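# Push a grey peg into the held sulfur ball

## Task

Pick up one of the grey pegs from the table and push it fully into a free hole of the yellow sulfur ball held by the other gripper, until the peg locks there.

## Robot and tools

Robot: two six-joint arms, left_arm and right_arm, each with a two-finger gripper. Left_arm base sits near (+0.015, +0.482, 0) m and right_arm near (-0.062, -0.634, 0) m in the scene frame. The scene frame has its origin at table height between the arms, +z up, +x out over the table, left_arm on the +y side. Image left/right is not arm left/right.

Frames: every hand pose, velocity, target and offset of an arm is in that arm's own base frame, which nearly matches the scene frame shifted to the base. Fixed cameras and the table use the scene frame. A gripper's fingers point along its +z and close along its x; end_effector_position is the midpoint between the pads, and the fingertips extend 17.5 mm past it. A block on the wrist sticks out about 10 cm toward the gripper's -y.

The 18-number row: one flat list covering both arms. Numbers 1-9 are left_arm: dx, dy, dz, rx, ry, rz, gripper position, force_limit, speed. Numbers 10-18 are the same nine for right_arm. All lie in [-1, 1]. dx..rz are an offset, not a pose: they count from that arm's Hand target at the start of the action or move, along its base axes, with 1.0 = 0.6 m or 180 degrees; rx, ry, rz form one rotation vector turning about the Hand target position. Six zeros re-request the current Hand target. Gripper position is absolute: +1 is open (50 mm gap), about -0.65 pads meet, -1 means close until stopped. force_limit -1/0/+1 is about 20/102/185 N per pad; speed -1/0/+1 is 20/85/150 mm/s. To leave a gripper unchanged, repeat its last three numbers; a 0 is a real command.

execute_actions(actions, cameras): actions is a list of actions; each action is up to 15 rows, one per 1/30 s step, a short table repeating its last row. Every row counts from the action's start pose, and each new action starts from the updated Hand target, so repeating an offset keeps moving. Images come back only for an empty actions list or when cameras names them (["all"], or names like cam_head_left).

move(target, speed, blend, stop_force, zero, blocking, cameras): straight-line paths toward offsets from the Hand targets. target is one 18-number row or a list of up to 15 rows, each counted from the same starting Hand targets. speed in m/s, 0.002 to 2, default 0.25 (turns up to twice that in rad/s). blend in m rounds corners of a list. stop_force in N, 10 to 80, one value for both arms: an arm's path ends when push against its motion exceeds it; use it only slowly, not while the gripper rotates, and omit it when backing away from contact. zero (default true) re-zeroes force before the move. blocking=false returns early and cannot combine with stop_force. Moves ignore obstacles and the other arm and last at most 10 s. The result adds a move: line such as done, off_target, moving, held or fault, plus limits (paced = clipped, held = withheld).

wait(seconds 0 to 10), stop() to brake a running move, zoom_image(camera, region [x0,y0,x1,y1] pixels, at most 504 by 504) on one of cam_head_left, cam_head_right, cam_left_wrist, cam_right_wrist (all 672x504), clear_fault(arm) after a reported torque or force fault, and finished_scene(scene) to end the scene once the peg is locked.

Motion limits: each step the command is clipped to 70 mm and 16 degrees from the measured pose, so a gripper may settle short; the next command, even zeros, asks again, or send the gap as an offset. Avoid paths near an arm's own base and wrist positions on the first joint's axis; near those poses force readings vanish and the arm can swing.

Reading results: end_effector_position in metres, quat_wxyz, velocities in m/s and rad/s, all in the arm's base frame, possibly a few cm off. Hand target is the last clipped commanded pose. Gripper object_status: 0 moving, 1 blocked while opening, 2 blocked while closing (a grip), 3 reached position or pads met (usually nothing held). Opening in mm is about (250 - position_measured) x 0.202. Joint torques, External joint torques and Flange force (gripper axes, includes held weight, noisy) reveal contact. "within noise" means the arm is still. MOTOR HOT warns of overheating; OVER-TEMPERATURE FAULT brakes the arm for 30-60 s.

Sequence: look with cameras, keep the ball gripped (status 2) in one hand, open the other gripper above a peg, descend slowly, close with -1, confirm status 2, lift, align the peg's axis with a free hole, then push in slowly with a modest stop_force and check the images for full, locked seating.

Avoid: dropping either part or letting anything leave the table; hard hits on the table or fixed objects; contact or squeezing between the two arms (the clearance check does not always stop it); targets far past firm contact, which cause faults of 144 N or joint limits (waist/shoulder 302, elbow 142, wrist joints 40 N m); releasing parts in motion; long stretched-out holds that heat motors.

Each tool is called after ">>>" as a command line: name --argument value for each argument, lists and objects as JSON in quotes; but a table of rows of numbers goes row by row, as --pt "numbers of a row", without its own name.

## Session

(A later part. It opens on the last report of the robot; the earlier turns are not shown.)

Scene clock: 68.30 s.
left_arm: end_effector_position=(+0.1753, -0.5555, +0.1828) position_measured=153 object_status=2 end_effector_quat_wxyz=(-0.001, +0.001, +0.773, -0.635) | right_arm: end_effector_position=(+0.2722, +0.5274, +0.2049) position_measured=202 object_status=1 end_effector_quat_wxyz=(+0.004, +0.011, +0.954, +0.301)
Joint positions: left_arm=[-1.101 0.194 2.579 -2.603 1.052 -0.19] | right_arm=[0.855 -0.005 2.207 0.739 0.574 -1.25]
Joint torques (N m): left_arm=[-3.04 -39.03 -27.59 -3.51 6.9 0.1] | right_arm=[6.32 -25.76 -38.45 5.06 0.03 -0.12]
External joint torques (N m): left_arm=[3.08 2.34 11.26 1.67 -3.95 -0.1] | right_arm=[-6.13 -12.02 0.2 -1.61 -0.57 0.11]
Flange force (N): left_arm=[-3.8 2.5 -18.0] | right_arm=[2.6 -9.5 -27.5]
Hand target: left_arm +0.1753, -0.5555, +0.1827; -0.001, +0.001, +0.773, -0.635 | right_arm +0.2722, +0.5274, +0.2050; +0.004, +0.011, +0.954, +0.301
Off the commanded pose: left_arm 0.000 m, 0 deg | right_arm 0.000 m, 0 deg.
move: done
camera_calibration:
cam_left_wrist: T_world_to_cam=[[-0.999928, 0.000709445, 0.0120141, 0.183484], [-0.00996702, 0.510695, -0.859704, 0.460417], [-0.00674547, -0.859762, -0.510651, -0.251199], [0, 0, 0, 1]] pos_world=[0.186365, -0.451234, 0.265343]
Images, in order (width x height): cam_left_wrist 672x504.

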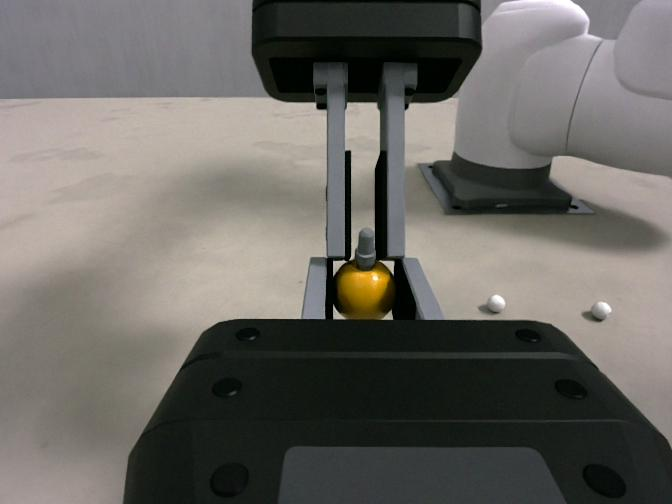

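>>> move --pt "0 0 0 0 0 0 -1 0 -1 0 0 0 0 0 0 -0.37 -0.6 -1" --pt "0 0 0 0 0 0 -1 0 -1 -0.0002 -0.0077 0.0109 0 0 0 -0.37 -0.6 -1" --pt "0 0 0 0 0 0 -1 0 -1 -0.001 -0.0383 0.0546 0 0 0 -0.37 -0.6 -1" --speed 0.04 --cameras '["cam_left_wrist","cam_right_wrist"]'

>>> zoom_image --camera "cam_left_wrist" --region '[320, 190, 420, 320]'

>>> zoom_image --camera "cam_right_wrist" --region '[290, 180, 430, 330]'

Scene clock: 71.57 s.
left_arm: end_effector_position=(+0.1753, -0.5555, +0.1827) position_measured=153 object_status=2 end_effector_quat_wxyz=(-0.001, +0.001, +0.773, -0.635) | right_arm: end_effector_position=(+0.2716, +0.5045, +0.2377) position_measured=208 object_status=3 end_effector_quat_wxyz=(+0.004, +0.011, +0.954, +0.301)
Joint positions: left_arm=[-1.101 0.194 2.579 -2.603 1.052 -0.19] | right_arm=[0.821 -0.073 2.2 0.682 0.648 -1.203]
Joint torques (N m): left_arm=[-1.8 -34.45 -14.53 -2.16 3.13 0.11] | right_arm=[-0.02 -27.13 -39.89 3.98 -0.26 0.03]
External joint torques (N m): left_arm=[1.77 -2.12 -1.77 0.33 -0.18 -0.1] | right_arm=[0.01 -4.76 0.17 -0.17 -0.36 -0.03]
Flange force (N): left_arm=[-6.5 -7.3 -3.7] | right_arm=[5.4 -2.6 -7.3]
Hand target: left_arm +0.1753, -0.5555, +0.1827; -0.001, +0.001, +0.773, -0.635 | right_arm +0.2716, +0.5044, +0.2377; +0.004, +0.011, +0.954, +0.301
Off the commanded pose: left_arm 0.000 m, 0 deg | right_arm 0.000 m, 0 deg.
move: done
camera_calibration:
cam_right_wrist: T_world_to_cam=[[-0.999973, 0.00540199, -0.00491249, 0.280623], [-0.000810095, 0.586558, 0.809907, -0.465609], [0.00725657, 0.809889, -0.586538, -0.143291], [0, 0, 0, 1]] pos_world=[0.281278, 0.387641, 0.294433]
Images, in order (width x height): cam_left_wrist 672x504, cam_right_wrist 672x504.

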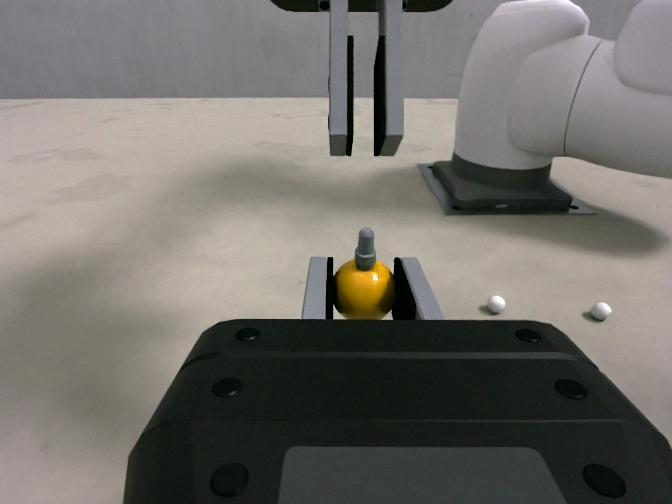

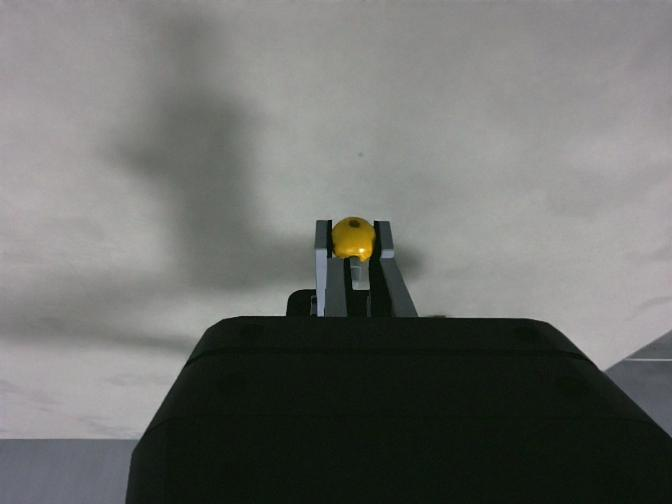

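Scaled by 3.877 from the camera's 672x504 image, which has a finer 960x720 frame.

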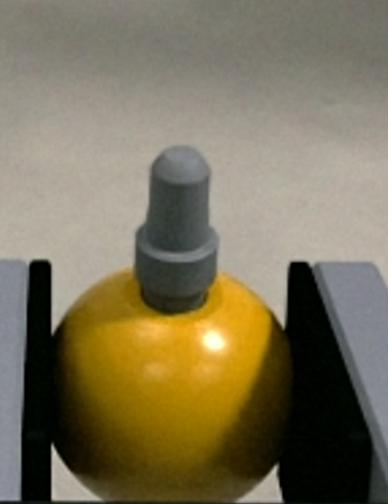

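Scaled by 3.360 from the camera's 672x504 image, which has a finer 960x720 frame.

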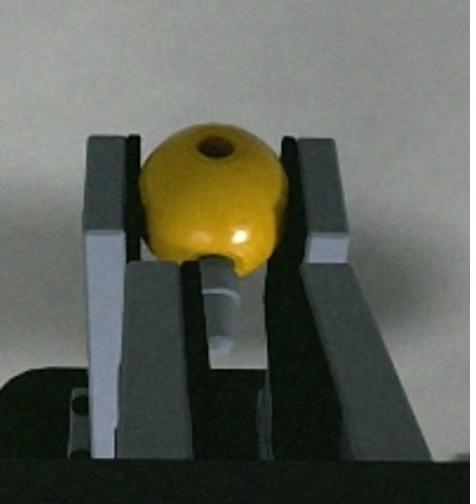

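>>> move --pt "0 0 0 0 0 0 -1 0 -1 0.0098 0.0668 0.0405 -0.1944 0.0047 0 -1 -0.6 0" --pt "0 0 0 0 0 0 -1 0 -1 0.0098 0.0668 -0.008 -0.1944 0.0047 0 -1 -0.6 0" --speed 0.1 --cameras '["cam_left_wrist","cam_right_wrist"]'

>>> zoom_image --camera "cam_left_wrist" --region '[310, 180, 430, 330]'

>>> zoom_image --camera "cam_right_wrist" --region '[290, 180, 430, 330]'

Scene clock: 76.33 s.
left_arm: end_effector_position=(+0.1753, -0.5555, +0.1827) position_measured=153 object_status=2 end_effector_quat_wxyz=(-0.001, +0.001, +0.773, -0.635) | right_arm: end_effector_position=(+0.2775, +0.5445, +0.2330) position_measured=251 object_status=3 end_effector_quat_wxyz=(+0.000, +0.012, +1.000, +0.000)
Joint positions: left_arm=[-1.101 0.194 2.579 -2.603 1.052 -0.19] | right_arm=[1.043 0.171 1.844 0 1.127 -0.504]
Joint torques (N m): left_arm=[-1.7 -34.2 -14.36 -2.13 3.11 0.13] | right_arm=[0.57 -52.06 -39.68 4.11 0.27 -0.18]
External joint torques (N m): left_arm=[1.73 -2.53 -1.88 0.29 -0.17 -0.13] | right_arm=[-0.67 -5.17 0.36 -0.22 -0.22 0.18]
Flange force (N): left_arm=[-6.2 -8.4 -4.0] | right_arm=[3.0 -8.1 -2.9]
Hand target: left_arm +0.1753, -0.5555, +0.1827; -0.001, +0.001, +0.773, -0.635 | right_arm +0.2775, +0.5445, +0.2329; +0.000, +0.012, +1.000, +0.000
Off the commanded pose: left_arm 0.000 m, 0 deg | right_arm 0.000 m, 0 deg.
move: done
camera_calibration:
cam_right_wrist: T_world_to_cam=[[-0.99996, 0.00598546, 0.00670098, 0.283308], [0.0078481, 0.944965, 0.327077, -0.570318], [-0.00437449, 0.327116, -0.944974, 0.171104], [0, 0, 0, 1]] pos_world=[0.288521, 0.481264, 0.346328]
Images, in order (width x height): cam_left_wrist 672x504, cam_right_wrist 672x504.

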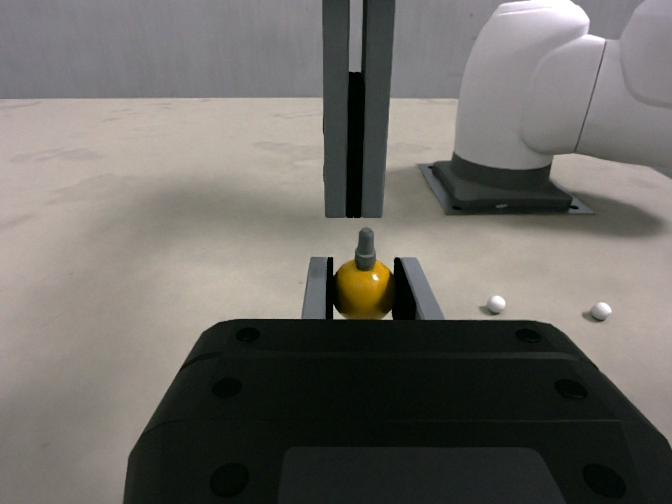

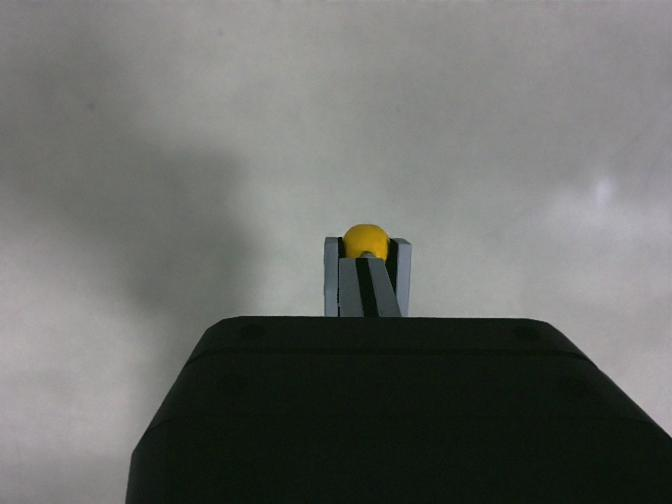

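Scaled by 3.360 from the camera's 672x504 image, which has a finer 960x720 frame.

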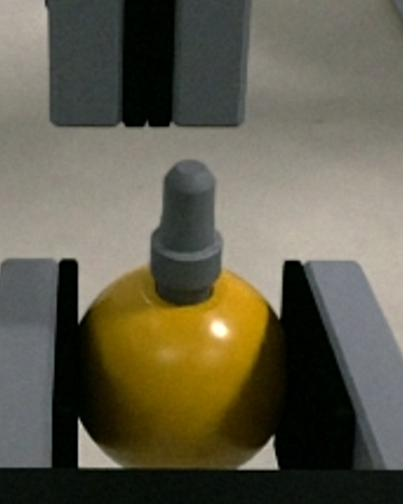

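Scaled by 3.360 from the camera's 672x504 image, which has a finer 960x720 frame.

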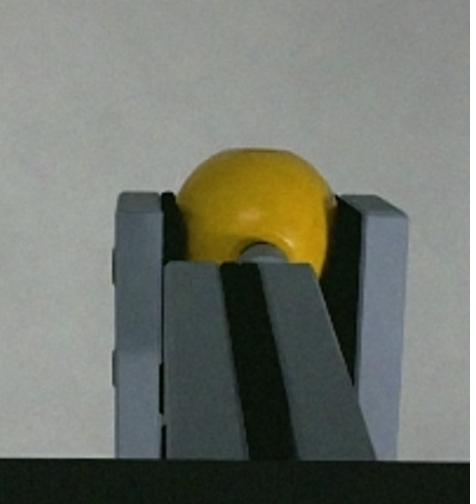

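>>> move --target '[0,0,0,0,0,0,-1,0,-1,0,-0.004,-0.033,0,0,0,-1,-0.6,0]' --speed 0.008 --stop_force 45 --cameras '["cam_left_wrist","cam_right_wrist"]'

>>> zoom_image --camera "cam_left_wrist" --region '[310, 180, 430, 330]'

Scene clock: 79.37 s.
left_arm: end_effector_position=(+0.1753, -0.5554, +0.1825) position_measured=153 object_status=2 end_effector_quat_wxyz=(-0.001, +0.001, +0.773, -0.634) | right_arm: end_effector_position=(+0.2776, +0.5430, +0.2194) position_measured=251 object_status=3 end_effector_quat_wxyz=(+0.000, +0.012, +1.000, +0.000)
Joint positions: left_arm=[-1.101 0.195 2.579 -2.603 1.052 -0.19] | right_arm=[1.042 0.178 1.862 0 1.101 -0.505]
Joint torques (N m): left_arm=[-3.37 -68.93 -39.66 -3.98 22.09 0.17] | right_arm=[-2.75 -14.45 -9.09 2.52 0.21 -0.16]
External joint torques (N m): left_arm=[3.4 32.27 23.5 2.16 -19.15 -0.17] | right_arm=[2.98 -43.41 -29.71 1.32 -0.15 0.16]
Flange force (N): left_arm=[-9.5 44.5 10.1] | right_arm=[9.2 -7.2 -64.8]
Hand target: left_arm +0.1753, -0.5555, +0.1827; -0.001, +0.001, +0.773, -0.635 | right_arm +0.2776, +0.5430, +0.2194; +0.000, +0.012, +1.000, +0.000 (not the last commanded pose)
Off the commanded pose: left_arm 0.000 m, 0 deg | right_arm 0.006 m, 0 deg.
move: contact (right_arm)
camera_calibration:
cam_left_wrist: T_world_to_cam=[[-0.999927, 0.000651, 0.0121003, 0.183437], [-0.010067, 0.511195, -0.859406, 0.46041], [-0.00674508, -0.859464, -0.511151, -0.251034], [0, 0, 0, 1]] pos_world=[0.186365, -0.451234, 0.265143]
cam_right_wrist: T_world_to_cam=[[-0.99996, 0.00601417, 0.00660957, 0.283425], [0.00784763, 0.944789, 0.327586, -0.564538], [-0.00427449, 0.327625, -0.944798, 0.15841], [0, 0, 0, 1]] pos_world=[0.288521, 0.479766, 0.332726]
Images, in order (width x height): cam_left_wrist 672x504, cam_right_wrist 672x504.

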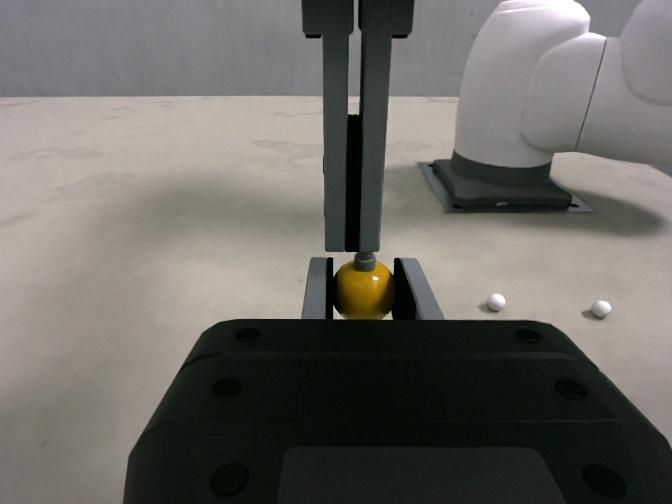

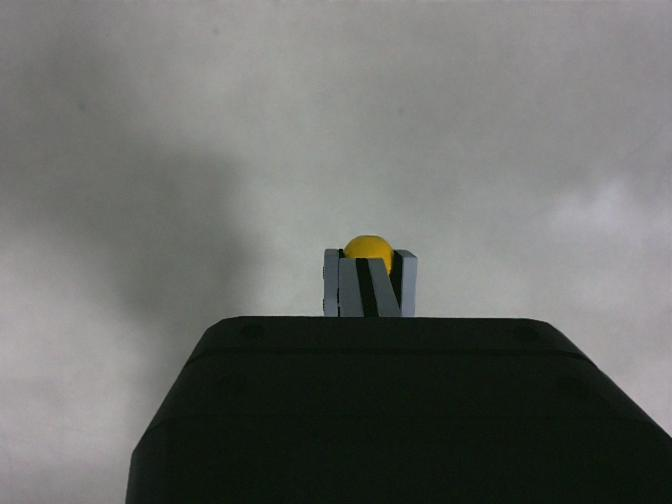

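Scaled by 3.360 from the camera's 672x504 image, which has a finer 960x720 frame.

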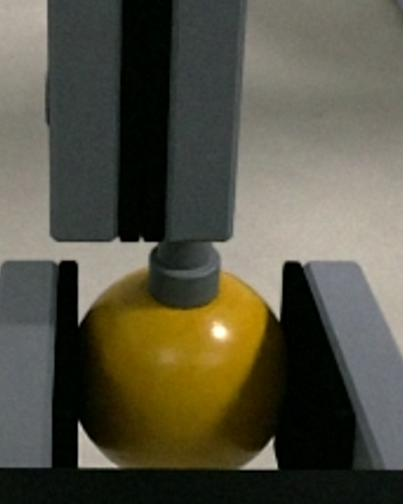

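>>> move --target '[0,0,0,0,0,0,-1,0,-1,0,0,0.05,0,0,0,-1,-0.6,0]' --speed 0.1 --cameras '["cam_left_wrist"]'

>>> zoom_image --camera "cam_left_wrist" --region '[330, 210, 400, 310]'

Scene clock: 80.47 s.
left_arm: end_effector_position=(+0.1753, -0.5555, +0.1827) position_measured=153 object_status=2 end_effector_quat_wxyz=(-0.001, +0.001, +0.773, -0.635) | right_arm: end_effector_position=(+0.2776, +0.5430, +0.2494) position_measured=251 object_status=3 end_effector_quat_wxyz=(+0.000, +0.012, +1.000, +0.000)
Joint positions: left_arm=[-1.101 0.194 2.579 -2.603 1.052 -0.19] | right_arm=[1.042 0.157 1.828 0 1.156 -0.505]
Joint torques (N m): left_arm=[-1.98 -34.49 -14.39 -2.09 3.09 0.11] | right_arm=[0.38 -51.38 -40.34 4.22 0.38 -0.19]
External joint torques (N m): left_arm=[2 -2.01 -1.85 0.26 -0.15 -0.11] | right_arm=[-0.61 -4.65 0.71 -0.31 -0.32 0.19]
Flange force (N): left_arm=[-7.1 -6.9 -3.7] | right_arm=[3.1 -8.0 -1.7]
Hand target: left_arm +0.1753, -0.5555, +0.1827; -0.001, +0.001, +0.773, -0.635 | right_arm +0.2776, +0.5430, +0.2494; +0.000, +0.012, +1.000, +0.000
Off the commanded pose: left_arm 0.000 m, 0 deg | right_arm 0.000 m, 0 deg.
move: done
camera_calibration:
cam_left_wrist: T_world_to_cam=[[-0.999927, 0.000569699, 0.0120486, 0.183413], [-0.0100666, 0.510885, -0.85959, 0.460405], [-0.00664516, -0.859649, -0.510842, -0.251167], [0, 0, 0, 1]] pos_world=[0.186365, -0.451234, 0.265243]
Images, in order (width x height): cam_left_wrist 672x504.

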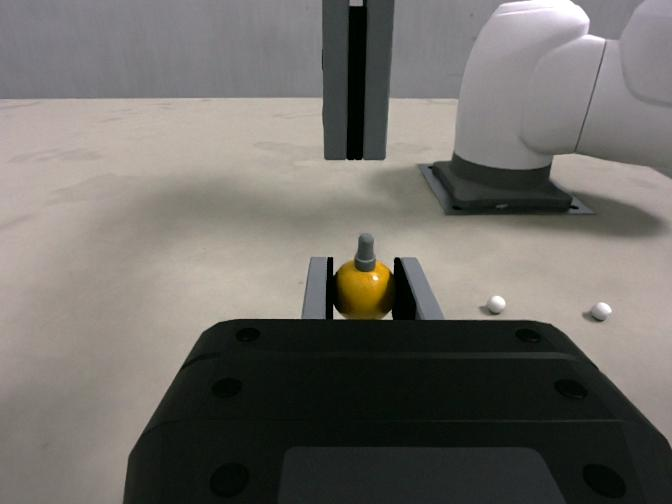

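Scaled by 5.040 from the camera's 672x504 image, which has a finer 960x720 frame.

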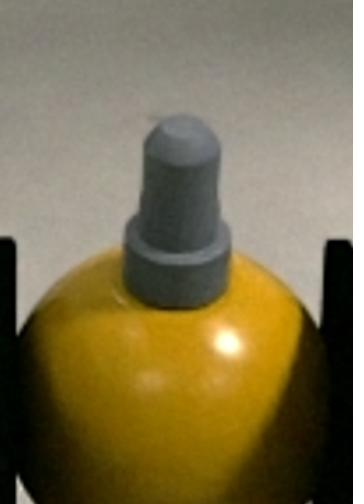

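>>> move --target '[0,0,0,0,0,0,-1,0,-1,0,0,-0.0395,0,0,0,-1,-0.6,0]' --speed 0.1

>>> move --target '[0,0,0,0,0,0,-1,0,-1,0,0,-0.025,0,0,0,-1,-0.6,0]' --speed 0.008 --stop_force 60

>>> move --target '[0,0,0,0,0,0,-1,0,-1,0,0,0.06,0,0,0,-1,-0.6,0]' --speed 0.1 --cameras '["cam_left_wrist"]'

>>> zoom_image --camera "cam_left_wrist" --region '[330, 210, 400, 310]'

Scene clock: 81.80 s.
left_arm: end_effector_position=(+0.1753, -0.5555, +0.1827) position_measured=153 object_status=2 end_effector_quat_wxyz=(-0.001, +0.001, +0.773, -0.635) | right_arm: end_effector_position=(+0.2776, +0.5430, +0.2258) position_measured=251 object_status=3 end_effector_quat_wxyz=(+0.000, +0.012, +1.000, +0.000)
Joint positions: left_arm=[-1.101 0.194 2.579 -2.603 1.052 -0.19] | right_arm=[1.042 0.174 1.855 0 1.113 -0.505]
Joint torques (N m): left_arm=[-1.74 -34.25 -14.47 -2.14 3.08 0.09] | right_arm=[0.14 -52.39 -39.47 4.02 0.19 -0.16]
External joint torques (N m): left_arm=[1.71 -2.27 -1.74 0.31 -0.14 -0.09] | right_arm=[-0.49 -4.6 0.49 -0.18 -0.13 0.16]
Flange force (N): left_arm=[-6.1 -7.5 -3.9] | right_arm=[2.9 -7.4 -2.6]
Hand target: left_arm +0.1753, -0.5555, +0.1827; -0.001, +0.001, +0.773, -0.635 | right_arm +0.2776, +0.5430, +0.2257; +0.000, +0.012, +1.000, +0.000
Off the commanded pose: left_arm 0.000 m, 0 deg | right_arm 0.000 m, 0 deg.
move: done

Scene clock: 83.30 s.
left_arm: end_effector_position=(+0.1753, -0.5555, +0.1825) position_measured=153 object_status=2 end_effector_quat_wxyz=(-0.001, +0.001, +0.773, -0.634) | right_arm: end_effector_position=(+0.2776, +0.5431, +0.2190) position_measured=251 object_status=3 end_effector_quat_wxyz=(+0.000, +0.012, +1.000, +0.001)
Joint positions: left_arm=[-1.101 0.195 2.579 -2.603 1.052 -0.19] | right_arm=[1.042 0.179 1.862 0 1.1 -0.505]
Joint torques (N m): left_arm=[-5.93 -75.94 -46.08 -4.02 26.27 0.22] | right_arm=[-3.47 -6.62 -4.58 2.13 -0.76 -0.13]
External joint torques (N m): left_arm=[5.92 39.27 29.87 2.19 -23.34 -0.21] | right_arm=[3.52 -50.84 -34.18 1.71 0.81 0.13]
Flange force (N): left_arm=[-13.9 55.7 8.9] | right_arm=[11.0 -9.1 -77.0]
Hand target: left_arm +0.1753, -0.5555, +0.1827; -0.001, +0.001, +0.773, -0.635 | right_arm +0.2776, +0.5431, +0.2190; +0.000, +0.012, +1.000, +0.001 (not the last commanded pose)
Off the commanded pose: left_arm 0.000 m, 0 deg | right_arm 0.008 m, 0 deg.
move: contact (right_arm)

Scene clock: 84.13 s.
left_arm: end_effector_position=(+0.1753, -0.5555, +0.1827) position_measured=153 object_status=2 end_effector_quat_wxyz=(-0.001, +0.001, +0.773, -0.635) | right_arm: end_effector_position=(+0.2776, +0.5431, +0.2550) position_measured=251 object_status=3 end_effector_quat_wxyz=(+0.000, +0.012, +1.000, +0.001)
Joint positions: left_arm=[-1.101 0.194 2.579 -2.603 1.052 -0.19] | right_arm=[1.042 0.153 1.822 0 1.165 -0.505]
Joint torques (N m): left_arm=[-1.72 -33.74 -14.33 -2.17 3.07 0.1] | right_arm=[0.4 -51.21 -39.68 4.17 0.19 -0.13]
External joint torques (N m): left_arm=[1.73 -2.93 -2.08 0.32 -0.12 -0.1] | right_arm=[-0.79 -4.64 -0.29 -0.23 -0.14 0.13]
Flange force (N): left_arm=[-6.2 -9.4 -4.4] | right_arm=[1.9 -6.5 -3.1]
Hand target: left_arm +0.1753, -0.5555, +0.1827; -0.001, +0.001, +0.773, -0.635 | right_arm +0.2776, +0.5431, +0.2550; +0.000, +0.012, +1.000, +0.001
Off the commanded pose: left_arm 0.000 m, 0 deg | right_arm 0.000 m, 0 deg.
move: done
camera_calibration:
cam_left_wrist: T_world_to_cam=[[-0.999927, 0.000569699, 0.0120486, 0.183413], [-0.0100666, 0.510885, -0.85959, 0.460405], [-0.00664516, -0.859649, -0.510842, -0.251167], [0, 0, 0, 1]] pos_world=[0.186365, -0.451234, 0.265243]
Images, in order (width x height): cam_left_wrist 672x504.

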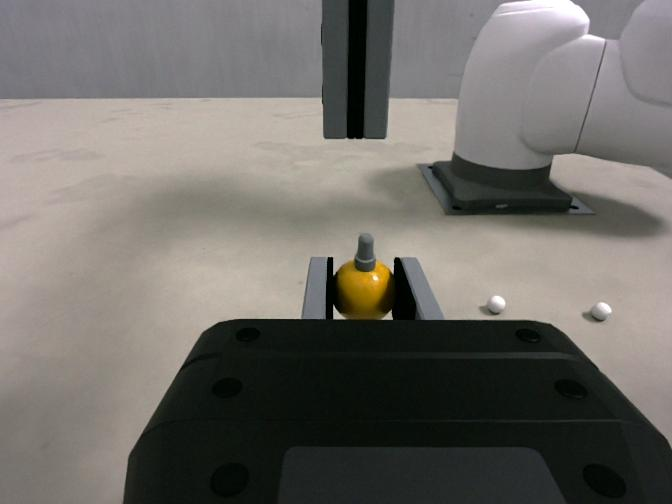

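Scaled by 5.040 from the camera's 672x504 image, which has a finer 960x720 frame.

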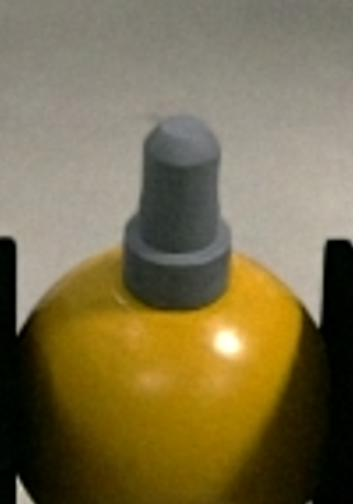

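Identical position: seated.

>>> finished_scene --scene 1

The scene is finished: the task was done.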